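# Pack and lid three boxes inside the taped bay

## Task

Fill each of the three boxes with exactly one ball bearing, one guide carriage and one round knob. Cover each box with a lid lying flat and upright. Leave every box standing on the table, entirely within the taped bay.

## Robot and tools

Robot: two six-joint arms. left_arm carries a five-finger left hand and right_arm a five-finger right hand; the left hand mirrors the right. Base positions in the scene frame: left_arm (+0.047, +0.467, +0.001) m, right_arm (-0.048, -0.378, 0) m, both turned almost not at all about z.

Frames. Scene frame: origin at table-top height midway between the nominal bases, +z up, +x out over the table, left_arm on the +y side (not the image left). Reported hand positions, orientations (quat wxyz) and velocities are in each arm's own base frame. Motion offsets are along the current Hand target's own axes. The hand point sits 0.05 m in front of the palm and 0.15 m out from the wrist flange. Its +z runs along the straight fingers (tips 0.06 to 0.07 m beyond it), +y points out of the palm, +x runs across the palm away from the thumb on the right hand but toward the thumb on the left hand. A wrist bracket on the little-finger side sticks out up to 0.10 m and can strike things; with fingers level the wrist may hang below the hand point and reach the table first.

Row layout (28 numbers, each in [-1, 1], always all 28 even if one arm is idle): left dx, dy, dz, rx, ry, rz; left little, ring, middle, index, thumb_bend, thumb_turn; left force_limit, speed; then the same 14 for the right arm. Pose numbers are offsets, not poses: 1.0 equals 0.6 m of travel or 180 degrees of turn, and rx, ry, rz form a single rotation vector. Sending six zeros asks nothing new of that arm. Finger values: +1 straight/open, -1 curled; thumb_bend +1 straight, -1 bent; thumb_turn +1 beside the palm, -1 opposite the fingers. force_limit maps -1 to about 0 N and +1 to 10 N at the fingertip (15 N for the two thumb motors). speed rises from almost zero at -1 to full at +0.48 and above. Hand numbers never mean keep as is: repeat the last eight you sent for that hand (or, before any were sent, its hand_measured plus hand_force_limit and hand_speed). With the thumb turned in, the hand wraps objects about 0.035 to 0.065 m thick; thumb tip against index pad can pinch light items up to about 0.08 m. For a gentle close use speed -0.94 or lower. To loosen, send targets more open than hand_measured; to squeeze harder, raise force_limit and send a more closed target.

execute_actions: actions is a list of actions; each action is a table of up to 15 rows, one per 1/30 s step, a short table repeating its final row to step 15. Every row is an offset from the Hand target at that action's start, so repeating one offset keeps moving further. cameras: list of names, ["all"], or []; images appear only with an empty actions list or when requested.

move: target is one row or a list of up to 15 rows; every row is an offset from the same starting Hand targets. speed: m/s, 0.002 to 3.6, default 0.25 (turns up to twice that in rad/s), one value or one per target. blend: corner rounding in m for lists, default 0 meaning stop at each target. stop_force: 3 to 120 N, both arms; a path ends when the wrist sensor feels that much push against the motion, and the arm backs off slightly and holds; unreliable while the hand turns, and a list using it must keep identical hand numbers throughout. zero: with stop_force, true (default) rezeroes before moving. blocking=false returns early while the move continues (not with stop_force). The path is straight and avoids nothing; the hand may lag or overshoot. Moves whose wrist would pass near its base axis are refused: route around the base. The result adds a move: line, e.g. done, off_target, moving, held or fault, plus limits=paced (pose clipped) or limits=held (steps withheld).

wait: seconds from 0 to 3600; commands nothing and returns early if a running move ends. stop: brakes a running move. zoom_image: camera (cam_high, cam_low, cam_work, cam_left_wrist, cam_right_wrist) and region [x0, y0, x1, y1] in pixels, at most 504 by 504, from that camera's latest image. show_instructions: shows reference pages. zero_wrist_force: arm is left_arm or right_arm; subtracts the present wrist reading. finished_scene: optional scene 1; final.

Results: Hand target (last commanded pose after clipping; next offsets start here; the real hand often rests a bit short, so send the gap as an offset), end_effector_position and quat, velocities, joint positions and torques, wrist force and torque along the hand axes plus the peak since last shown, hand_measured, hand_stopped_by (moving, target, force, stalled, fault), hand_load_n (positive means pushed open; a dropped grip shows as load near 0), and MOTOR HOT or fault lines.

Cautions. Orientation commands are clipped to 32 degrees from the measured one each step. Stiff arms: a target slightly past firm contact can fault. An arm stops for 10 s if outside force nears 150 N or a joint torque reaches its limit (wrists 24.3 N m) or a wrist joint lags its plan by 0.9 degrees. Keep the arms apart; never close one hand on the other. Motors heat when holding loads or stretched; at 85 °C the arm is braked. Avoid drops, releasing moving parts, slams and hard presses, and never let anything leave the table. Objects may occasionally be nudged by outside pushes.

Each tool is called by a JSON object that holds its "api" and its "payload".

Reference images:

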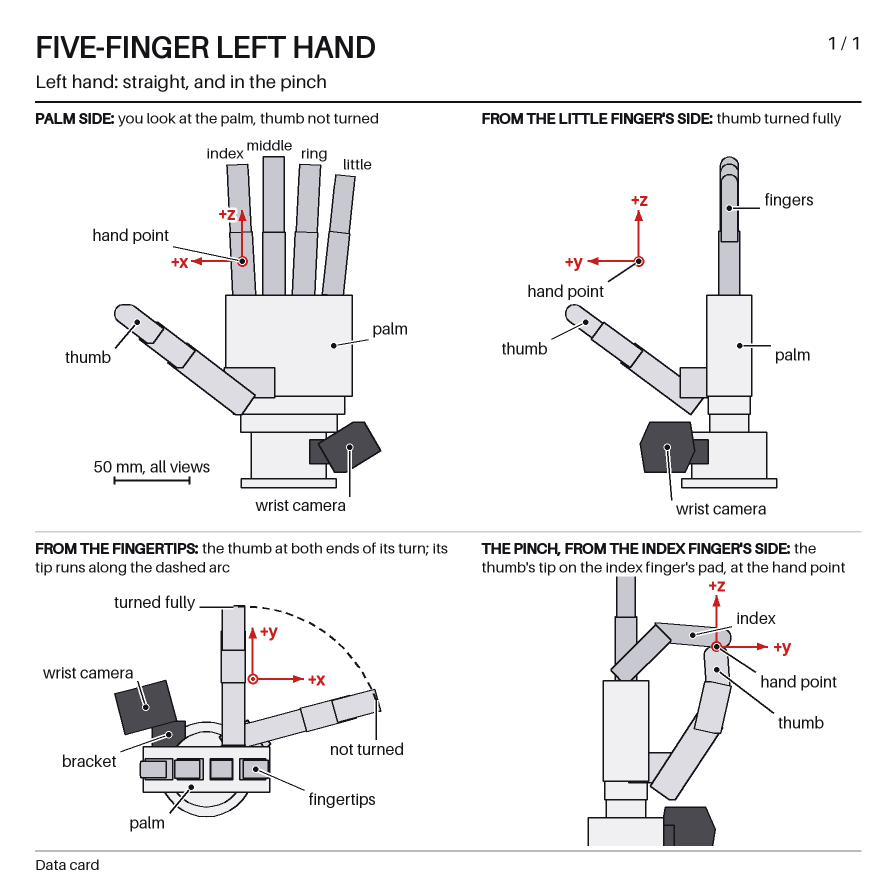

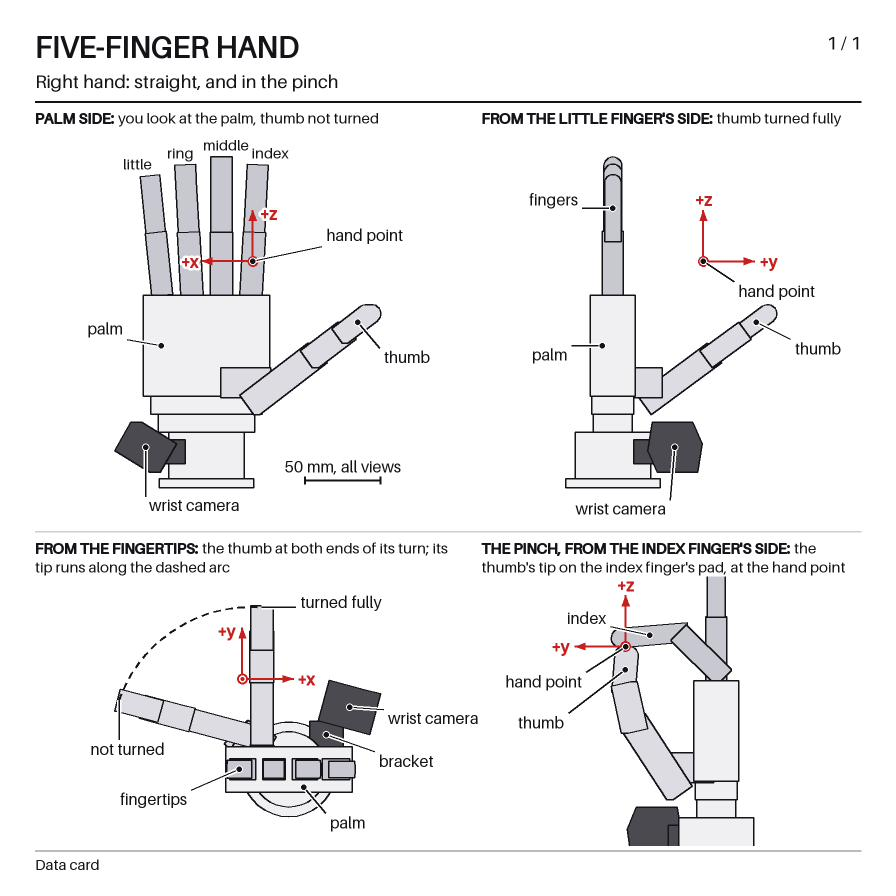

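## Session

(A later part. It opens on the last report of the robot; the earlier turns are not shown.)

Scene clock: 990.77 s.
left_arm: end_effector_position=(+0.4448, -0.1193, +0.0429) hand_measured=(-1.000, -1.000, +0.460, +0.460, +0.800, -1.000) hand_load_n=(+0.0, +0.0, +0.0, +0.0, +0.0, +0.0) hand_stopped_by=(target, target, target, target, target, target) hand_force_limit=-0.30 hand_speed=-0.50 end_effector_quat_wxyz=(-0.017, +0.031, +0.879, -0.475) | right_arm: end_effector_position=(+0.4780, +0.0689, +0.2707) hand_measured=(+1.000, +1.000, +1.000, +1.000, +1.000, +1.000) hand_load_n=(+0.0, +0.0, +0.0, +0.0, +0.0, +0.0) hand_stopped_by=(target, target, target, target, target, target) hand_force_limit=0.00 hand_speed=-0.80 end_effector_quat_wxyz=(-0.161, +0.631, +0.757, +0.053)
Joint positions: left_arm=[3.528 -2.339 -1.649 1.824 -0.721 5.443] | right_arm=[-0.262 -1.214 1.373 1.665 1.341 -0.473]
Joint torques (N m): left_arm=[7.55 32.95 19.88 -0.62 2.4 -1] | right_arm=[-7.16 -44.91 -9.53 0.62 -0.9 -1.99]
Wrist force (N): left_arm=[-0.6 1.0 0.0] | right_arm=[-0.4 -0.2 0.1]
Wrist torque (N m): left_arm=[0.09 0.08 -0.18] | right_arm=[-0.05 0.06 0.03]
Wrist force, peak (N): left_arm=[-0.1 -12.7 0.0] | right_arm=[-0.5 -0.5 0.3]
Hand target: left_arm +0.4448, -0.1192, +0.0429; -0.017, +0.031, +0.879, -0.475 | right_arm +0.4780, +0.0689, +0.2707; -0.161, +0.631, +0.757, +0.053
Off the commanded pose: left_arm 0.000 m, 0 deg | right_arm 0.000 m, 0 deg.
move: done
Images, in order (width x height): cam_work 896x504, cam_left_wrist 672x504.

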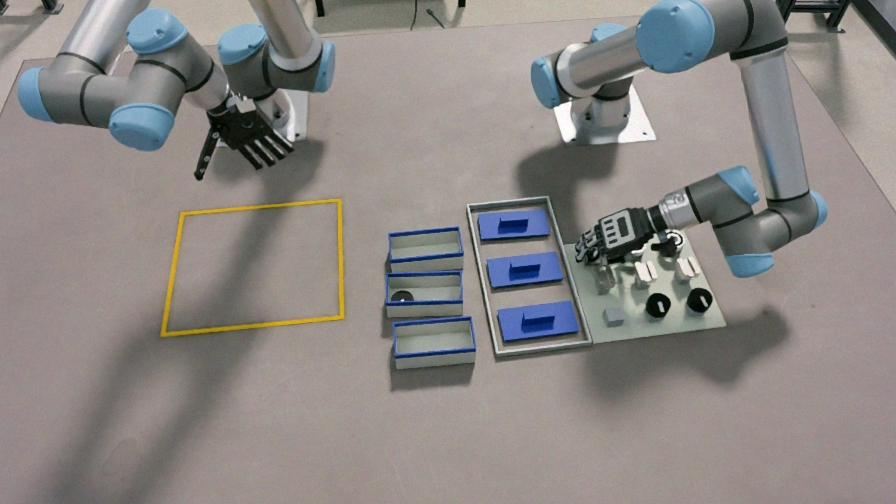

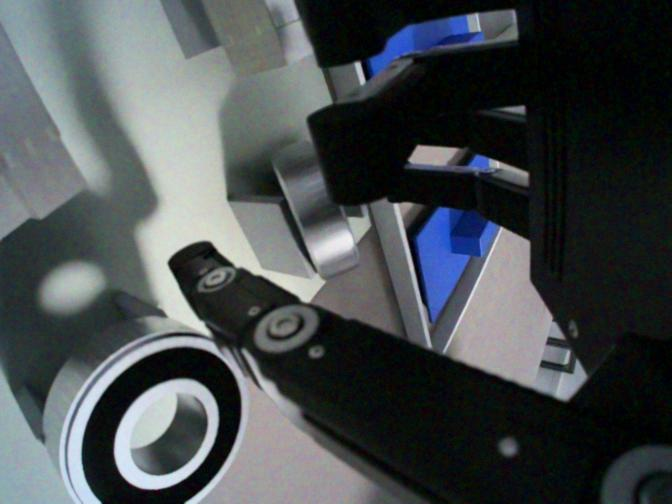

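{"api": "move", "payload": {"target": [0,-0.1674,-0.1092,0,0,0,-1,-1,0.46,0.46,0.8,-1,-0.3,-0.5,0,0,0,0,0,0,1,1,1,1,1,1,0,-0.8], "speed": 0.06, "cameras": ["cam_left_wrist","cam_work","cam_high","cam_low"]}}

{"api": "zoom_image", "payload": {"camera": "cam_work", "region": [560, 200, 700, 320]}}

{"api": "zoom_image", "payload": {"camera": "cam_low", "region": [460, 230, 560, 310]}}

Scene clock: 1007.13 s.
left_arm: end_effector_position=(+0.4448, -0.1195, +0.1627) hand_measured=(-1.000, -1.000, +0.460, +0.460, +0.800, -1.000) hand_load_n=(+0.0, +0.0, +0.0, +0.0, +0.0, +0.5) hand_stopped_by=(target, target, target, target, target, target) hand_force_limit=-0.30 hand_speed=-0.50 end_effector_quat_wxyz=(-0.017, +0.031, +0.879, -0.475) | right_arm: end_effector_position=(+0.4780, +0.0689, +0.2707) hand_measured=(+1.000, +1.000, +1.000, +1.000, +1.000, +1.000) hand_load_n=(+0.0, +0.0, +0.0, +0.0, +0.0, +0.0) hand_stopped_by=(target, target, target, target, target, target) hand_force_limit=0.00 hand_speed=-0.80 end_effector_quat_wxyz=(-0.161, +0.631, +0.757, +0.053)
Joint positions: left_arm=[3.527 -2.151 -1.597 1.585 -0.721 5.442] | right_arm=[-0.262 -1.214 1.373 1.665 1.341 -0.473]
Joint torques (N m): left_arm=[-6.08 52.9 24.54 -4.92 0.41 1.16] | right_arm=[-6.68 -45.01 -9.68 0.6 -0.99 -1.99]
Wrist force (N): left_arm=[-0.6 1.0 -0.3] | right_arm=[-0.5 -0.4 0.0]
Wrist torque (N m): left_arm=[0.12 0.11 -0.05] | right_arm=[-0.08 0.08 0.01]
Wrist force, peak (N): left_arm=[-0.6 1.5 -0.1] | right_arm=[-0.6 -0.4 -0.2]
Hand target: left_arm +0.4448, -0.1195, +0.1628; -0.017, +0.031, +0.879, -0.475 | right_arm +0.4780, +0.0689, +0.2707; -0.161, +0.631, +0.757, +0.053
Off the commanded pose: left_arm 0.000 m, 0 deg | right_arm 0.000 m, 0 deg.
move: done
Images, in order (width x height): cam_high 896x504, cam_low 896x504, cam_work 896x504, cam_left_wrist 672x504.

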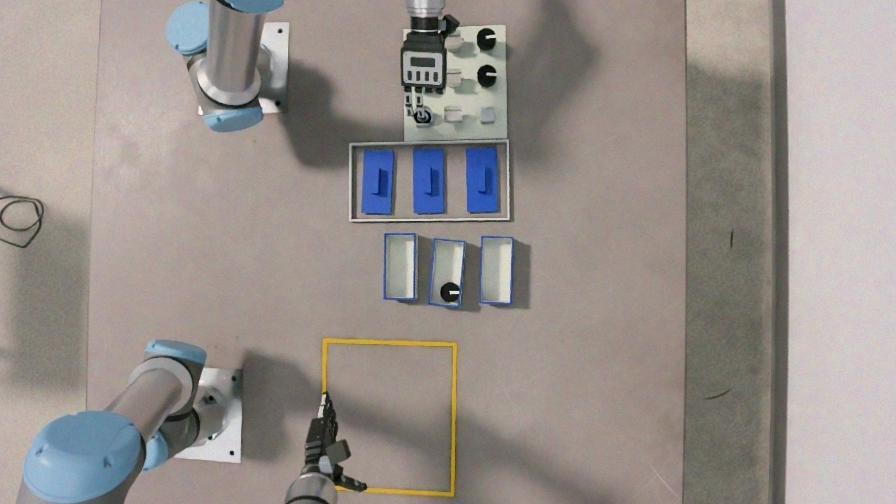

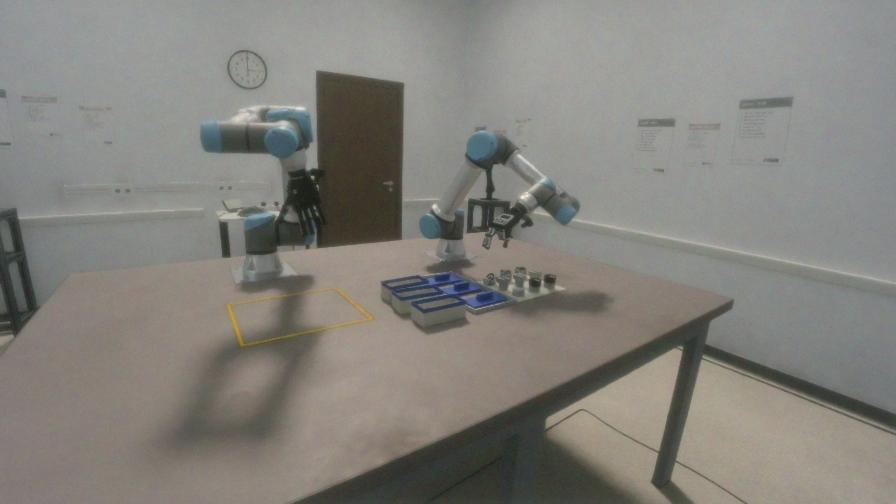

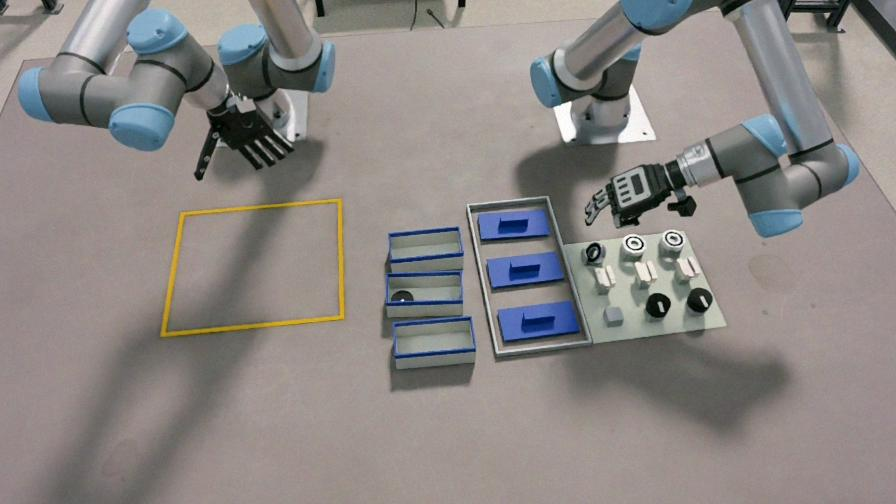

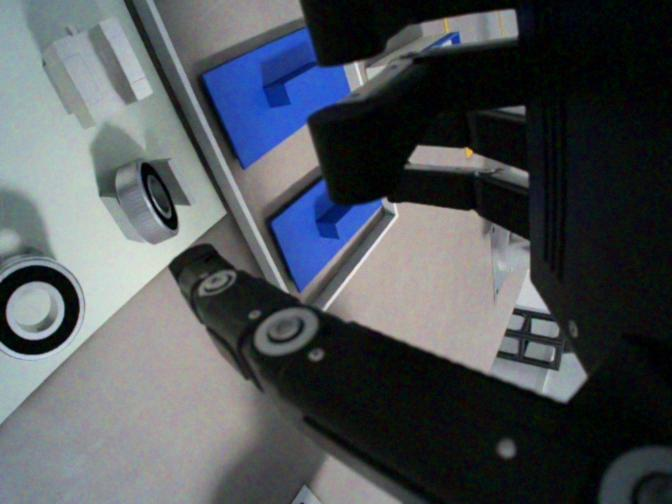

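Scaled by 3.600 from the camera's image (finer frame: 1280x720).

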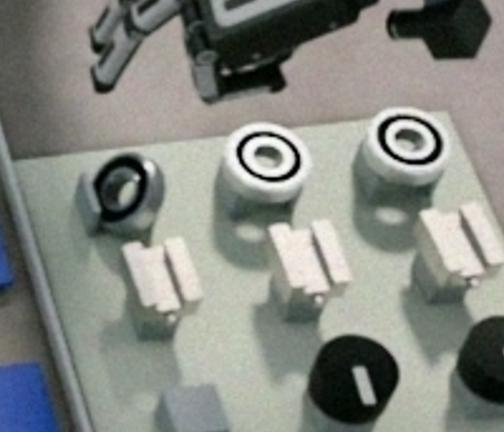

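Scaled by 5.040 from the camera's image (finer frame: 1280x720).

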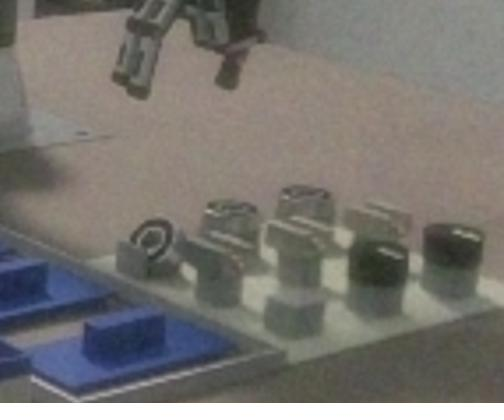

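{"api": "move", "payload": {"target": [0.0102,0.1817,-0.056,0,0,0,-1,-1,0.56,0.56,0.6,-1,-0.3,0,0,0,0,0,0,0,1,1,1,1,1,1,0,-0.8], "speed": 0.15, "cameras": ["cam_left_wrist","cam_work","cam_high"]}}

{"api": "zoom_image", "payload": {"camera": "cam_work", "region": [560, 180, 720, 320]}}

{"api": "zoom_image", "payload": {"camera": "cam_high", "region": [380, 20, 480, 120]}}

Scene clock: 1045.77 s.
left_arm: end_effector_position=(+0.4449, -0.0316, +0.0902) hand_measured=(-1.000, -1.000, +0.560, +0.560, +0.600, -1.000) hand_load_n=(+0.0, +0.0, +0.0, +0.0, +0.0, +0.0) hand_stopped_by=(target, target, target, target, target, target) hand_force_limit=-0.30 hand_speed=0.00 end_effector_quat_wxyz=(-0.017, +0.031, +0.879, -0.475) | right_arm: end_effector_position=(+0.4780, +0.0689, +0.2707) hand_measured=(+1.000, +1.000, +1.000, +1.000, +1.000, +1.000) hand_load_n=(+0.0, +0.0, +0.0, +0.0, +0.0, +0.0) hand_stopped_by=(target, target, target, target, target, target) hand_force_limit=0.00 hand_speed=-0.80 end_effector_quat_wxyz=(-0.161, +0.631, +0.757, +0.053)
Joint positions: left_arm=[3.69 -2.292 -1.609 1.605 -0.821 5.627] | right_arm=[-0.262 -1.214 1.373 1.665 1.341 -0.473]
Joint torques (N m): left_arm=[12.38 30.04 23.64 -0.72 -0.7 1.08] | right_arm=[-6.84 -44.74 -9.45 0.76 -0.92 -1.92]
Wrist force (N): left_arm=[-0.6 0.9 -0.5] | right_arm=[-0.5 -0.3 -0.2]
Wrist torque (N m): left_arm=[0.14 0.09 -0.18] | right_arm=[-0.04 0.08 0.01]
Wrist force, peak (N): left_arm=[-0.4 1.4 -0.6] | right_arm=[-0.5 -0.6 0.1]
Hand target: left_arm +0.4449, -0.0314, +0.0901; -0.017, +0.031, +0.879, -0.475 | right_arm +0.4780, +0.0689, +0.2707; -0.161, +0.631, +0.757, +0.053
Off the commanded pose: left_arm 0.000 m, 0 deg | right_arm 0.000 m, 0 deg.
move: done
Images, in order (width x height): cam_high 896x504, cam_work 896x504, cam_left_wrist 672x504.

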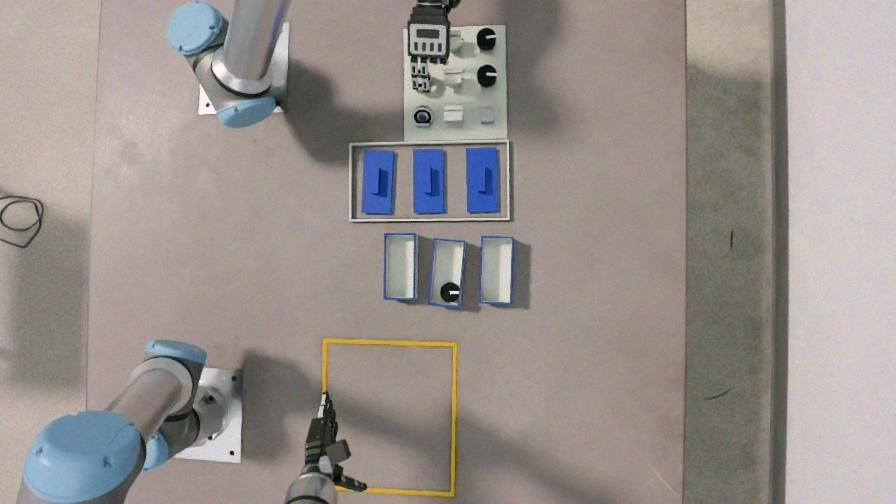

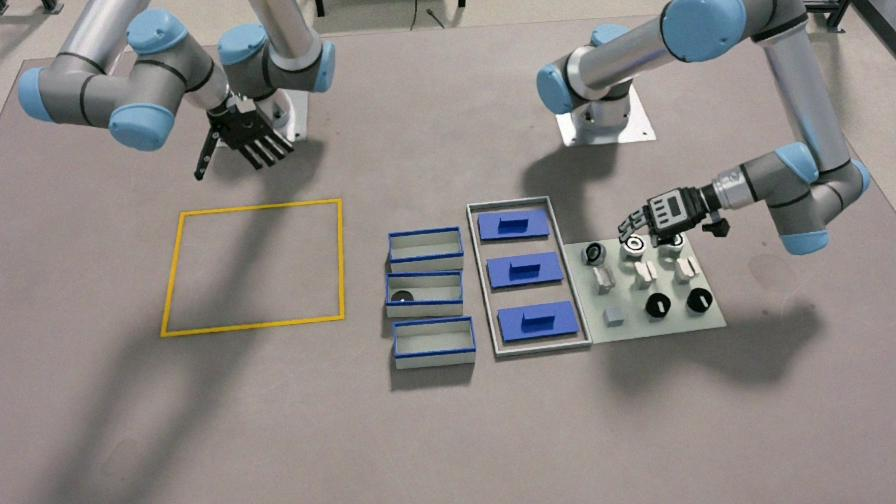

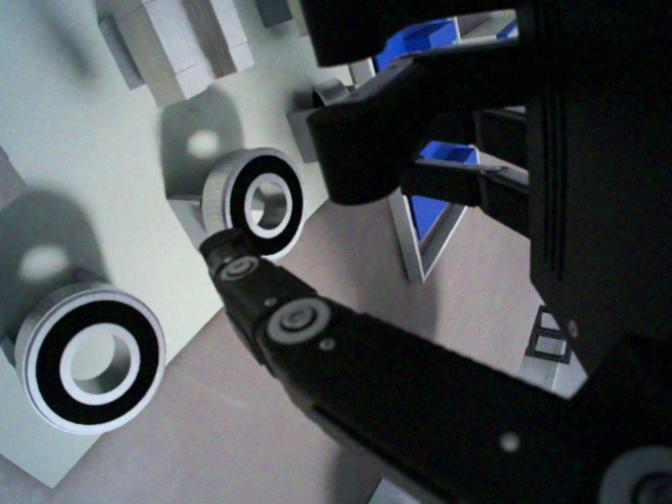

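Scaled by 3.150 from the camera's image (finer frame: 1280x720).

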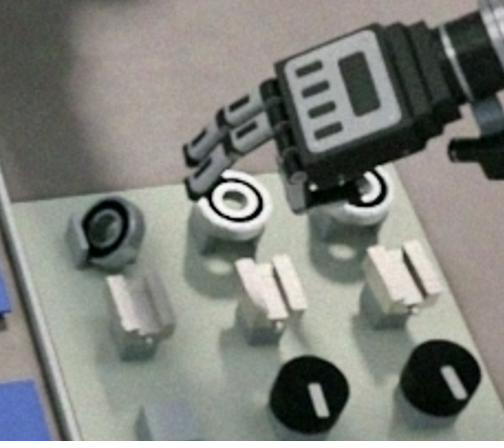

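Scaled by 5.040 from the camera's image (finer frame: 1280x720).

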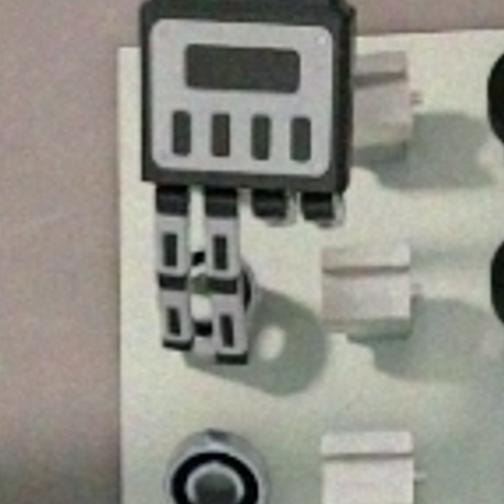

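{"api": "move", "payload": {"target": [-0.0025,0.0665,0.0414,0,0,0,-1,-1,0.56,0.56,0.6,-1,-0.3,0,0,0,0,0,0,0,1,1,1,1,1,1,0,-0.8], "speed": 0.03, "stop_force": 3, "cameras": ["cam_left_wrist","cam_work","cam_low"]}}

{"api": "zoom_image", "payload": {"camera": "cam_work", "region": [560, 180, 720, 320]}}

{"api": "zoom_image", "payload": {"camera": "cam_low", "region": [460, 230, 560, 310]}}

Scene clock: 1099.57 s.
left_arm: end_effector_position=(+0.4464, -0.0304, +0.0431) hand_measured=(-1.000, -1.000, +0.560, +0.560, +0.600, -1.000) hand_load_n=(+0.0, +0.0, +0.0, +0.0, +0.0, +0.0) hand_stopped_by=(target, target, target, target, target, target) hand_force_limit=-0.30 hand_speed=0.00 end_effector_quat_wxyz=(-0.017, +0.031, +0.879, -0.475) | right_arm: end_effector_position=(+0.4780, +0.0689, +0.2707) hand_measured=(+1.000, +1.000, +1.000, +1.000, +1.000, +1.000) hand_load_n=(+0.0, +0.0, +0.0, +0.0, +0.0, +0.0) hand_stopped_by=(target, target, target, target, target, target) hand_force_limit=0.00 hand_speed=-0.80 end_effector_quat_wxyz=(-0.161, +0.631, +0.757, +0.053)
Joint positions: left_arm=[3.691 -2.375 -1.61 1.689 -0.822 5.628] | right_arm=[-0.262 -1.214 1.373 1.665 1.341 -0.473]
Joint torques (N m): left_arm=[5.13 30.97 20.95 -0.78 0.41 -1.09] | right_arm=[-6.7 -44.81 -9.24 0.7 -0.85 -1.9]
Wrist force (N): left_arm=[-0.5 0.3 -0.4] | right_arm=[-0.3 -0.2 -0.1]
Wrist torque (N m): left_arm=[0.05 0.04 -0.15] | right_arm=[-0.04 0.05 0.03]
Wrist force, peak (N): left_arm=[-0.7 0.7 -0.7] | right_arm=[-0.5 -0.5 0.1]
Hand target: left_arm +0.4464, -0.0304, +0.0431; -0.017, +0.031, +0.879, -0.475 | right_arm +0.4780, +0.0689, +0.2707; -0.161, +0.631, +0.757, +0.053
Off the commanded pose: left_arm 0.000 m, 0 deg | right_arm 0.000 m, 0 deg.
move: done
Images, in order (width x height): cam_low 896x504, cam_work 896x504, cam_left_wrist 672x504.

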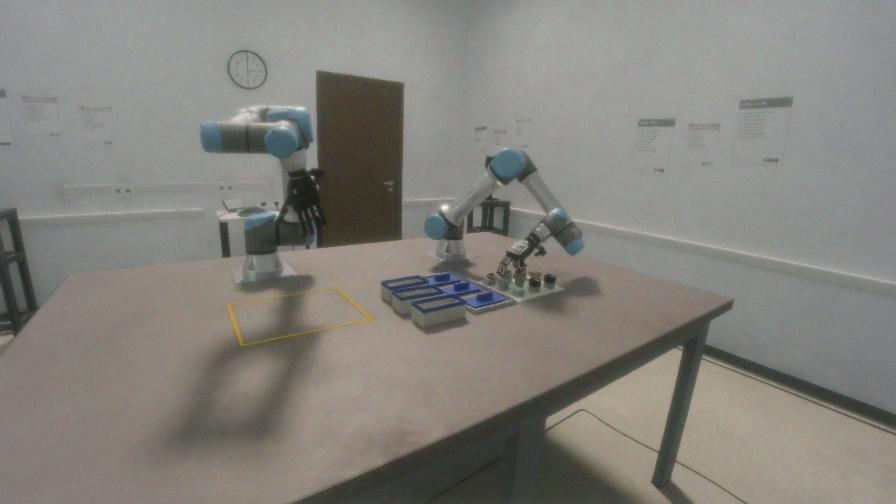

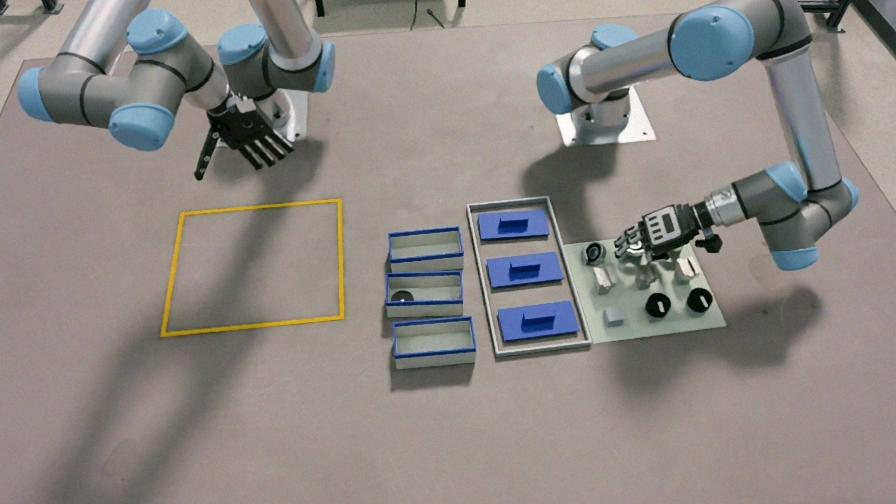

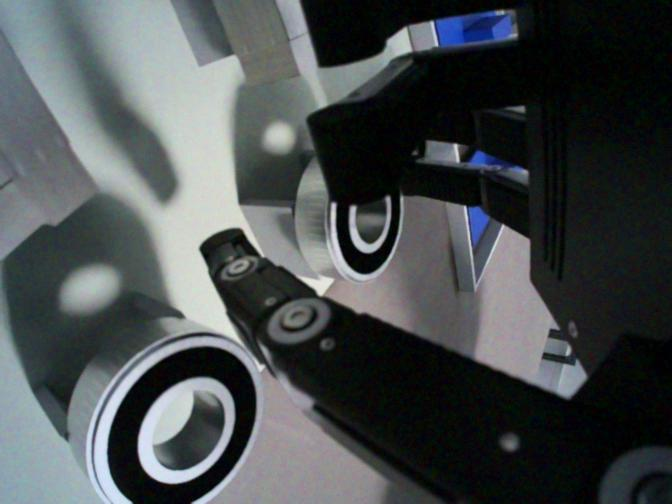

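Scaled by 3.150 from the camera's image (finer frame: 1280x720).

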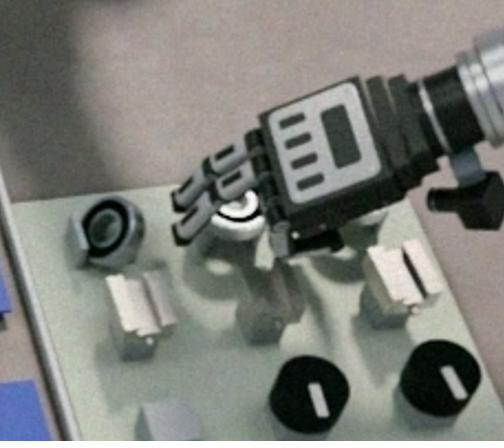

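Scaled by 5.040 from the camera's image (finer frame: 1280x720).

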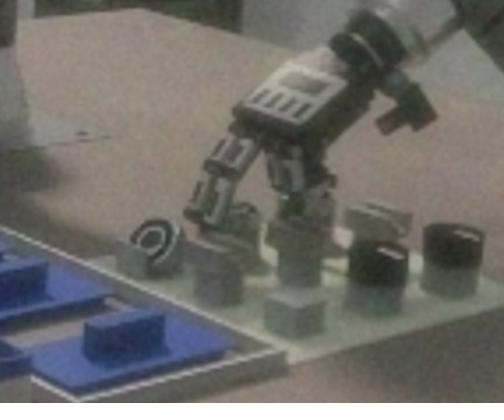

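{"api": "execute_actions", "payload": {"actions": [[[0,0,0,0,0,0,-1,-1,-0.1,-0.1,0.6,-1,-0.3,-0.9,0,0,0,0,0,0,1,1,1,1,1,1,0,-0.8]],[[0,0,0,0,0,0,-1,-1,-0.1,-0.1,0.6,-1,-0.3,-0.9,0,0,0,0,0,0,1,1,1,1,1,1,0,-0.8]],[[0,0,0,0,0,0,-1,-1,-0.1,-0.1,0.6,-1,-0.3,-0.9,0,0,0,0,0,0,1,1,1,1,1,1,0,-0.8]],[[0,0,0,0,0,0,-1,-1,-0.1,-0.1,0.6,-1,-0.3,-0.9,0,0,0,0,0,0,1,1,1,1,1,1,0,-0.8]]], "cameras": ["cam_high"]}}

Scene clock: 1149.57 s.
left_arm: end_effector_position=(+0.4464, -0.0304, +0.0431) hand_measured=(-1.000, -1.000, +0.328, +0.012, +0.600, -1.000) hand_load_n=(+0.0, +0.0, +3.0, +4.0, +0.0, +0.0) hand_stopped_by=(target, target, force, force, target, target) hand_force_limit=-0.30 hand_speed=-0.90 end_effector_quat_wxyz=(-0.017, +0.031, +0.879, -0.475) | right_arm: end_effector_position=(+0.4780, +0.0689, +0.2707) hand_measured=(+1.000, +1.000, +1.000, +1.000, +1.000, +1.000) hand_load_n=(+0.0, +0.0, +0.0, +0.0, +0.0, +0.0) hand_stopped_by=(target, target, target, target, target, target) hand_force_limit=0.00 hand_speed=-0.80 end_effector_quat_wxyz=(-0.161, +0.631, +0.757, +0.053)
Joint positions: left_arm=[3.691 -2.375 -1.61 1.689 -0.822 5.628] | right_arm=[-0.262 -1.214 1.373 1.665 1.341 -0.473]
Joint torques (N m): left_arm=[-9.91 30.9 20.64 -0.7 0.79 -1] | right_arm=[-6.32 -44.21 -9.96 0.59 -0.91 -1.91]
Wrist force (N): left_arm=[-1.7 -6.8 4.1] | right_arm=[-0.3 -0.3 0.1]
Wrist torque (N m): left_arm=[-0.29 0.11 -0.06] | right_arm=[-0.06 0.05 0.02]
Wrist force, peak (N): left_arm=[-1.9 -8.1 3.6] | right_arm=[-0.7 -0.3 0.0]
Hand target: left_arm +0.4464, -0.0304, +0.0431; -0.017, +0.031, +0.879, -0.475 | right_arm +0.4780, +0.0689, +0.2707; -0.161, +0.631, +0.757, +0.053
Off the commanded pose: left_arm 0.000 m, 0 deg | right_arm 0.000 m, 0 deg.
Step readings (end_effector_position of left_arm | right_arm):
0: (+0.4464, -0.0304, +0.0431) | (+0.4780, +0.0689, +0.2707)
1: (+0.4464, -0.0304, +0.0431) | (+0.4780, +0.0689, +0.2707)
2: (+0.4464, -0.0304, +0.0431) | (+0.4780, +0.0689, +0.2707)
4: (+0.4464, -0.0304, +0.0431) | (+0.4780, +0.0689, +0.2707)
8: (+0.4464, -0.0304, +0.0431) | (+0.4780, +0.0689, +0.2707)
15: (+0.4464, -0.0304, +0.0431) | (+0.4780, +0.0689, +0.2707)
16: (+0.4464, -0.0304, +0.0431) | (+0.4780, +0.0689, +0.2707)
17: (+0.4464, -0.0304, +0.0431) | (+0.4780, +0.0689, +0.2707)
19: (+0.4464, -0.0304, +0.0431) | (+0.4780, +0.0689, +0.2707)
23: (+0.4464, -0.0304, +0.0431) | (+0.4780, +0.0689, +0.2707)
30: (+0.4464, -0.0304, +0.0431) | (+0.4780, +0.0689, +0.2707)
31: (+0.4464, -0.0304, +0.0431) | (+0.4780, +0.0689, +0.2707)
32: (+0.4464, -0.0304, +0.0431) | (+0.4780, +0.0689, +0.2707)
34: (+0.4464, -0.0304, +0.0431) | (+0.4780, +0.0689, +0.2707)
38: (+0.4464, -0.0304, +0.0431) | (+0.4780, +0.0689, +0.2707)
45: (+0.4464, -0.0304, +0.0431) | (+0.4780, +0.0689, +0.2707)
46: (+0.4464, -0.0304, +0.0431) | (+0.4780, +0.0689, +0.2707)
47: (+0.4464, -0.0304, +0.0431) | (+0.4780, +0.0689, +0.2707)
49: (+0.4464, -0.0304, +0.0431) | (+0.4780, +0.0689, +0.2707)
53: (+0.4464, -0.0304, +0.0431) | (+0.4780, +0.0689, +0.2707)
60: (+0.4464, -0.0304, +0.0431) | (+0.4780, +0.0689, +0.2707)

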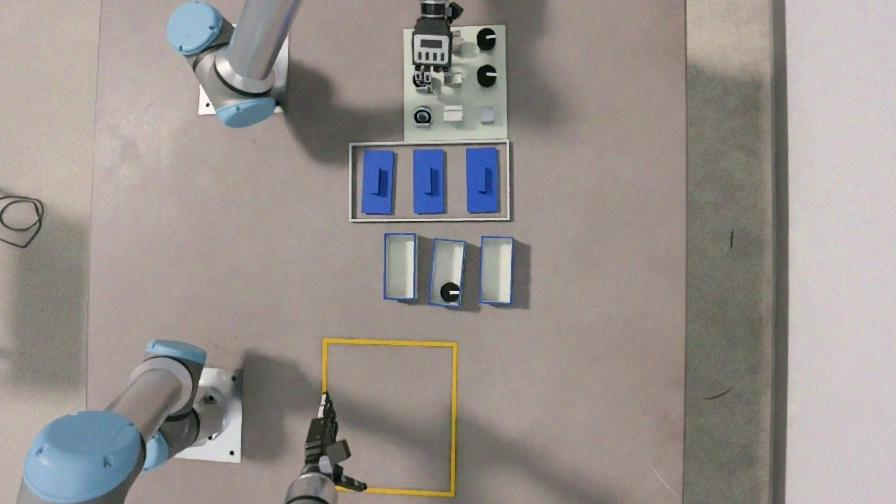

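{"api": "zoom_image", "payload": {"camera": "cam_high", "region": [390, 40, 460, 110]}}

{"api": "wait", "payload": {"seconds": 0.1, "cameras": ["cam_left_wrist", "cam_work", "cam_low"]}}

Scaled by 7.200 from the camera's image (finer frame: 1280x720).

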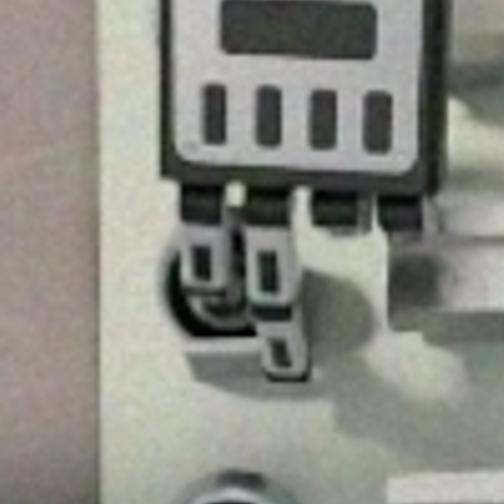

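Scene clock: 1154.20 s.
left_arm: end_effector_position=(+0.4464, -0.0304, +0.0431) hand_measured=(-1.000, -1.000, +0.328, +0.012, +0.600, -1.000) hand_load_n=(+0.0, +0.0, +3.0, +4.0, +0.0, +0.0) hand_stopped_by=(target, target, force, force, target, target) hand_force_limit=-0.30 hand_speed=-0.90 end_effector_quat_wxyz=(-0.017, +0.031, +0.879, -0.475) | right_arm: end_effector_position=(+0.4780, +0.0689, +0.2707) hand_measured=(+1.000, +1.000, +1.000, +1.000, +1.000, +1.000) hand_load_n=(+0.0, +0.0, +0.0, +0.0, +0.0, +0.0) hand_stopped_by=(target, target, target, target, target, target) hand_force_limit=0.00 hand_speed=-0.80 end_effector_quat_wxyz=(-0.161, +0.631, +0.757, +0.053)
Joint positions: left_arm=[3.691 -2.375 -1.61 1.689 -0.822 5.628] | right_arm=[-0.262 -1.214 1.373 1.665 1.341 -0.473]
Joint torques (N m): left_arm=[-5.67 32.98 20.35 -0.72 -1.63 -1.18] | right_arm=[-6.67 -44.87 -10.06 0.75 -0.81 -1.98]
Wrist force (N): left_arm=[-1.7 -8.3 3.2] | right_arm=[-0.3 -0.3 0.0]
Wrist torque (N m): left_arm=[-0.35 0.09 -0.05] | right_arm=[-0.07 0.06 0.02]
Wrist force, peak (N): left_arm=[-1.7 -8.2 3.6] | right_arm=[-0.6 -0.4 0.0]
Hand target: left_arm +0.4464, -0.0304, +0.0431; -0.017, +0.031, +0.879, -0.475 | right_arm +0.4780, +0.0689, +0.2707; -0.161, +0.631, +0.757, +0.053
Off the commanded pose: left_arm 0.000 m, 0 deg | right_arm 0.000 m, 0 deg.
wait: 0.10 s; at rest from the start
Images, in order (width x height): cam_low 896x504, cam_work 896x504, cam_left_wrist 672x504.

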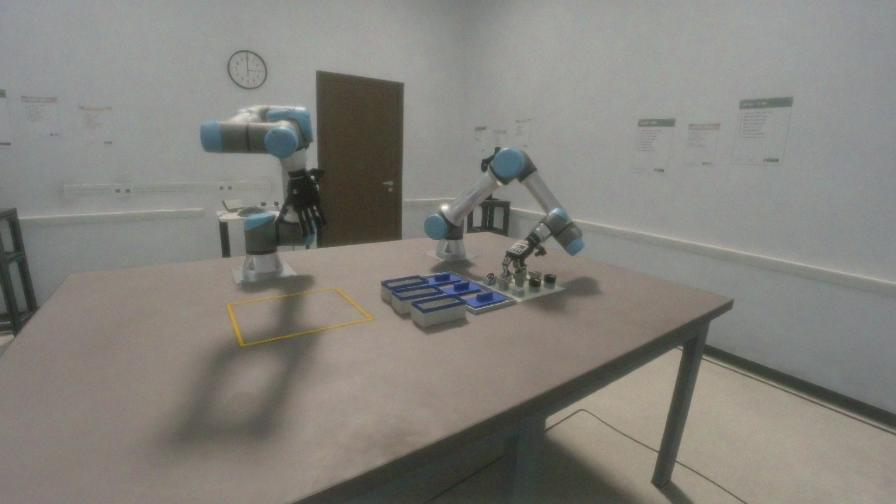

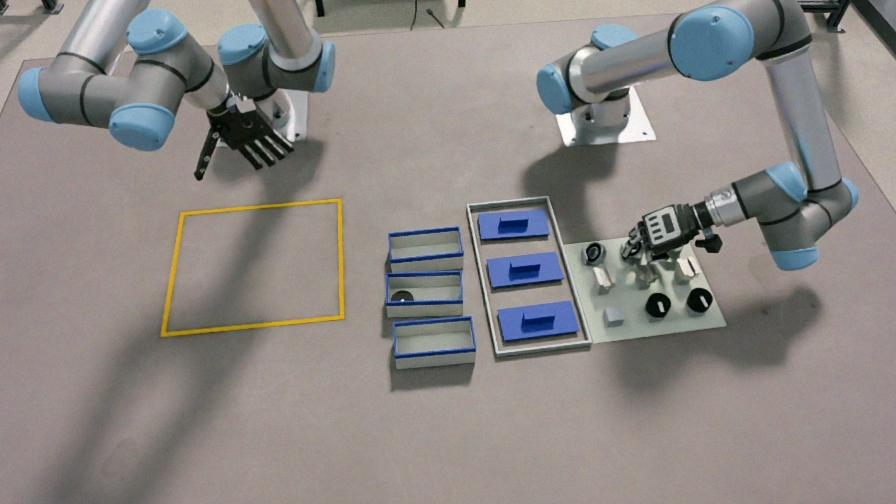

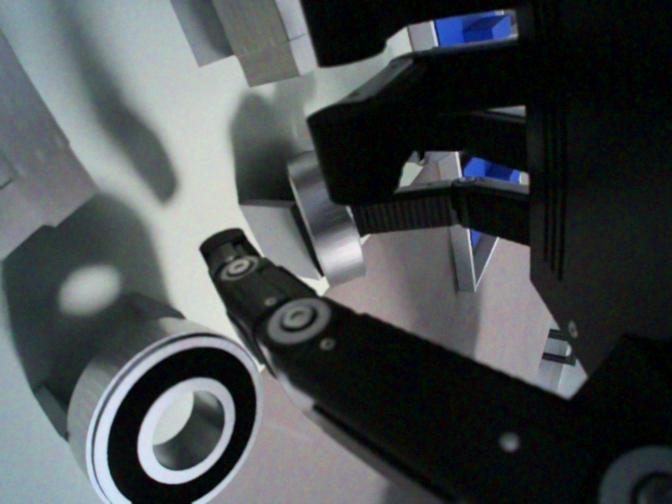

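{"api": "zoom_image", "payload": {"camera": "cam_left_wrist", "region": [180, 80, 432, 332]}}

{"api": "zoom_image", "payload": {"camera": "cam_work", "region": [580, 200, 720, 300]}}

Scaled by 2.000 from the camera's image (finer frame: 960x720).

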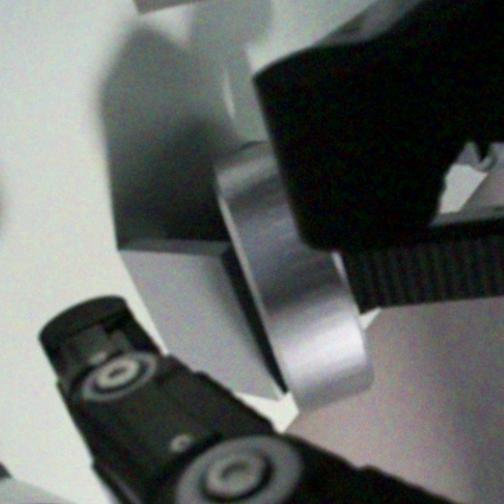

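Scaled by 3.600 from the camera's image (finer frame: 1280x720).

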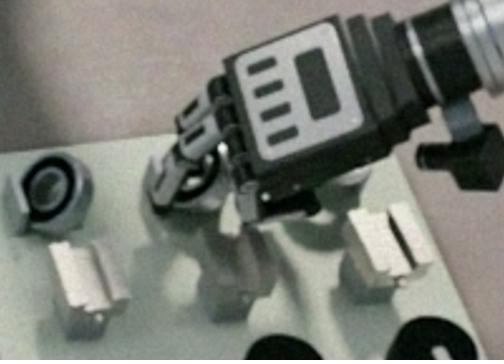

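{"api": "execute_actions", "payload": {"actions": [[[0,0,0,0,0,0,-1,-1,0.56,0.56,0.6,-1,-0.3,-0.7,0,0,0,0,0,0,1,1,1,1,1,1,0,-0.8]],[[0,0,0,0,0,0,-1,-1,0.56,0.56,0.6,-1,-0.3,-0.7,0,0,0,0,0,0,1,1,1,1,1,1,0,-0.8]],[[0,0,0,0,0,0,-1,-1,0.56,0.56,0.6,-1,-0.3,-0.7,0,0,0,0,0,0,1,1,1,1,1,1,0,-0.8]]], "cameras": ["cam_high", "cam_left_wrist"]}}

{"api": "zoom_image", "payload": {"camera": "cam_high", "region": [390, 40, 460, 110]}}

Scene clock: 1211.73 s.
left_arm: end_effector_position=(+0.4464, -0.0304, +0.0431) hand_measured=(-1.000, -1.000, +0.560, +0.560, +0.600, -1.000) hand_load_n=(+0.0, +0.0, +0.0, -0.5, +0.0, +0.5) hand_stopped_by=(target, target, target, target, target, target) hand_force_limit=-0.30 hand_speed=-0.70 end_effector_quat_wxyz=(-0.017, +0.031, +0.879, -0.475) | right_arm: end_effector_position=(+0.4780, +0.0689, +0.2707) hand_measured=(+1.000, +1.000, +1.000, +1.000, +1.000, +1.000) hand_load_n=(+0.0, +0.0, +0.0, +0.0, +0.0, +0.0) hand_stopped_by=(target, target, target, target, target, target) hand_force_limit=0.00 hand_speed=-0.80 end_effector_quat_wxyz=(-0.161, +0.631, +0.757, +0.053)
Joint positions: left_arm=[3.691 -2.375 -1.61 1.689 -0.822 5.628] | right_arm=[-0.262 -1.214 1.373 1.665 1.341 -0.473]
Joint torques (N m): left_arm=[6.99 34.03 20.28 -1.67 2.19 -1.03] | right_arm=[-6.39 -44.53 -9.19 0.68 -0.94 -1.94]
Wrist force (N): left_arm=[-0.2 0.6 -0.3] | right_arm=[-0.6 -0.2 -0.1]
Wrist torque (N m): left_arm=[0.10 -0.02 -0.14] | right_arm=[-0.05 0.09 0.01]
Wrist force, peak (N): left_arm=[-1.9 -8.2 3.5] | right_arm=[-0.6 -0.4 0.2]
Hand target: left_arm +0.4464, -0.0304, +0.0431; -0.017, +0.031, +0.879, -0.475 | right_arm +0.4780, +0.0689, +0.2707; -0.161, +0.631, +0.757, +0.053
Off the commanded pose: left_arm 0.000 m, 0 deg | right_arm 0.000 m, 0 deg.
Step readings (end_effector_position of left_arm | right_arm):
0: (+0.4464, -0.0304, +0.0431) | (+0.4780, +0.0689, +0.2707)
1: (+0.4464, -0.0304, +0.0431) | (+0.4780, +0.0689, +0.2707)
2: (+0.4464, -0.0304, +0.0431) | (+0.4780, +0.0689, +0.2707)
4: (+0.4464, -0.0304, +0.0431) | (+0.4780, +0.0689, +0.2707)
8: (+0.4464, -0.0304, +0.0431) | (+0.4780, +0.0689, +0.2707)
15: (+0.4464, -0.0304, +0.0431) | (+0.4780, +0.0689, +0.2707)
16: (+0.4464, -0.0304, +0.0431) | (+0.4780, +0.0689, +0.2707)
17: (+0.4464, -0.0304, +0.0431) | (+0.4780, +0.0689, +0.2707)
19: (+0.4464, -0.0304, +0.0431) | (+0.4780, +0.0689, +0.2707)
23: (+0.4464, -0.0304, +0.0431) | (+0.4780, +0.0689, +0.2707)
30: (+0.4464, -0.0304, +0.0431) | (+0.4780, +0.0689, +0.2707)
31: (+0.4464, -0.0304, +0.0431) | (+0.4780, +0.0689, +0.2707)
32: (+0.4464, -0.0304, +0.0431) | (+0.4780, +0.0689, +0.2707)
34: (+0.4464, -0.0304, +0.0431) | (+0.4780, +0.0689, +0.2707)
38: (+0.4464, -0.0304, +0.0431) | (+0.4780, +0.0689, +0.2707)
45: (+0.4464, -0.0304, +0.0431) | (+0.4780, +0.0689, +0.2707)

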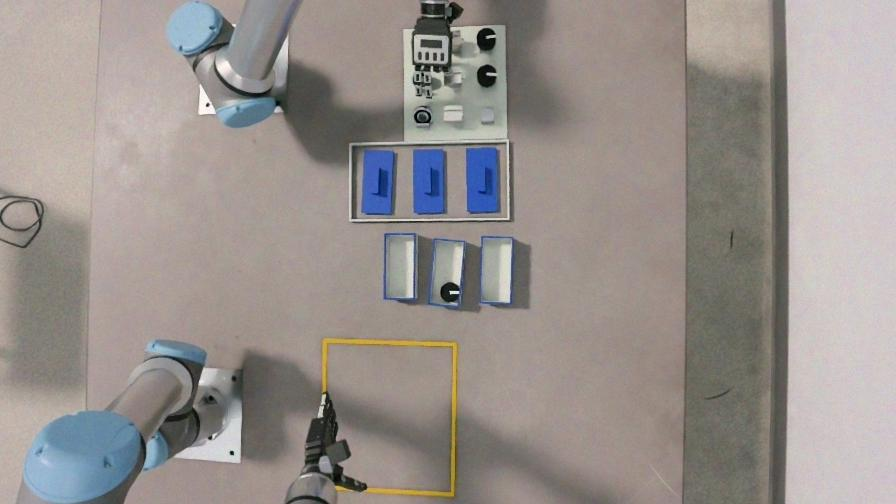

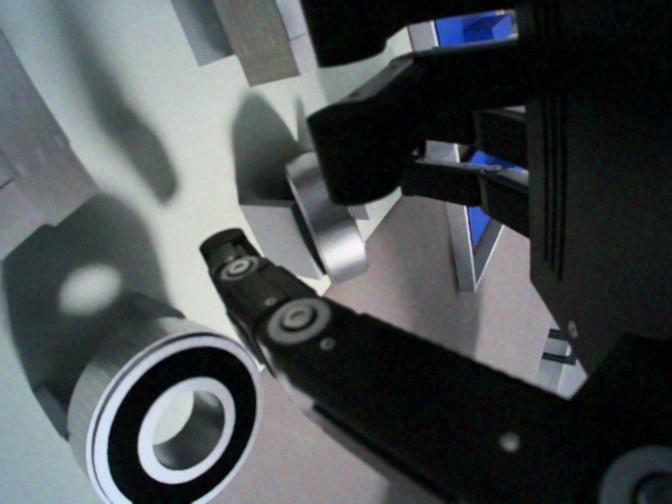

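Scaled by 7.200 from the camera's image (finer frame: 1280x720).

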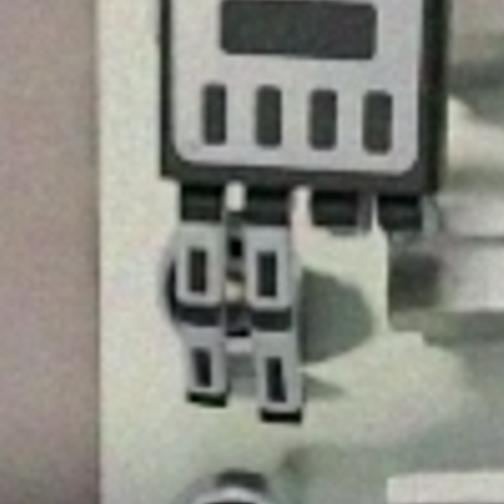

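{"api": "move", "payload": {"target": [0,-0.0063,0.0158,0,0,0,-1,-1,0.5,0.5,0.6,-1,-0.3,-0.7,0,0,0,0,0,0,1,1,1,1,1,1,0,-0.8], "speed": 0.02, "stop_force": 3, "cameras": ["cam_high", "cam_left_wrist"]}}

{"api": "zoom_image", "payload": {"camera": "cam_high", "region": [390, 40, 460, 110]}}

Scene clock: 1262.43 s.
left_arm: end_effector_position=(+0.4457, -0.0404, +0.0410) hand_measured=(-1.000, -1.000, +0.500, +0.500, +0.600, -1.000) hand_load_n=(+0.0, +0.0, +0.0, +0.0, +0.0, +0.0) hand_stopped_by=(target, target, target, target, target, target) hand_force_limit=-0.30 hand_speed=-0.70 end_effector_quat_wxyz=(-0.017, +0.031, +0.879, -0.475) | right_arm: end_effector_position=(+0.4780, +0.0689, +0.2707) hand_measured=(+1.000, +1.000, +1.000, +1.000, +1.000, +1.000) hand_load_n=(+0.0, +0.0, +0.0, +0.0, +0.0, +0.0) hand_stopped_by=(target, target, target, target, target, target) hand_force_limit=0.00 hand_speed=-0.80 end_effector_quat_wxyz=(-0.161, +0.631, +0.757, +0.053)
Joint positions: left_arm=[3.674 -2.373 -1.619 1.708 -0.811 5.611] | right_arm=[-0.262 -1.214 1.373 1.665 1.341 -0.473]
Joint torques (N m): left_arm=[-14.11 58.93 -0.18 -0.68 2.4 -1.33] | right_arm=[-6.35 -44.29 -9.35 0.69 -0.94 -1.91]
Wrist force (N): left_arm=[-0.1 0.5 -0.3] | right_arm=[-0.5 -0.3 0.1]
Wrist torque (N m): left_arm=[0.08 -0.04 0.05] | right_arm=[-0.07 0.09 0.01]
Wrist force, peak (N): left_arm=[-0.2 0.8 -0.8] | right_arm=[-0.5 -0.5 0.0]
Hand target: left_arm +0.4457, -0.0404, +0.0410; -0.017, +0.031, +0.879, -0.475 | right_arm +0.4780, +0.0689, +0.2707; -0.161, +0.631, +0.757, +0.053
Off the commanded pose: left_arm 0.000 m, 0 deg | right_arm 0.000 m, 0 deg.
move: done

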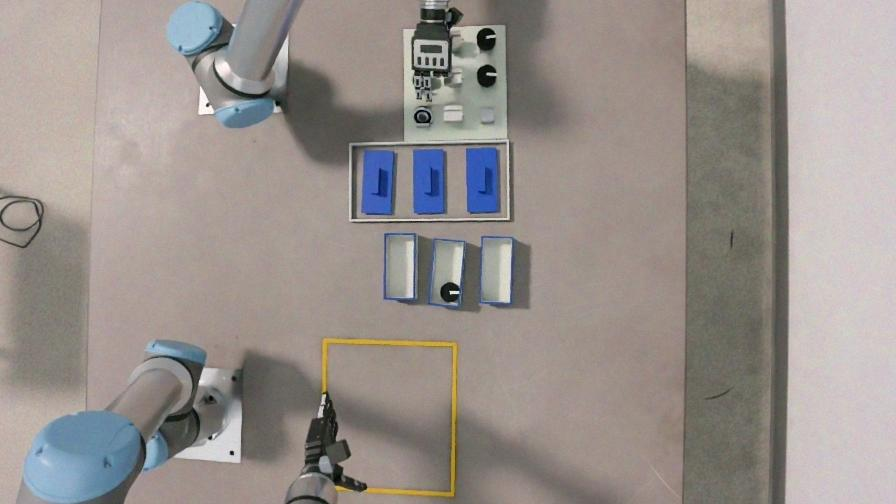

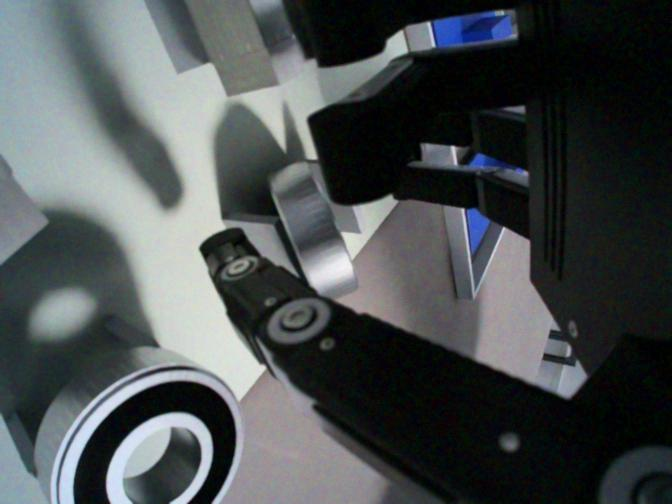

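Scaled by 7.200 from the camera's image (finer frame: 1280x720).

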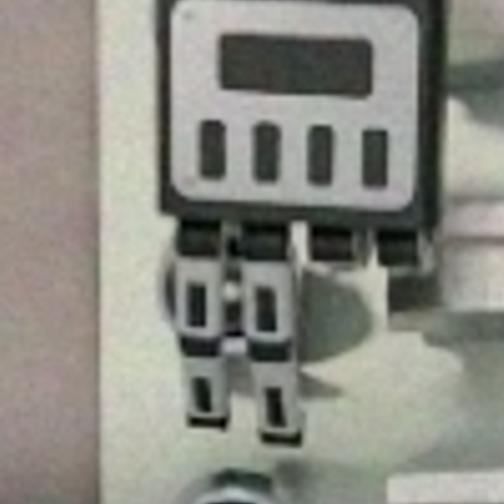

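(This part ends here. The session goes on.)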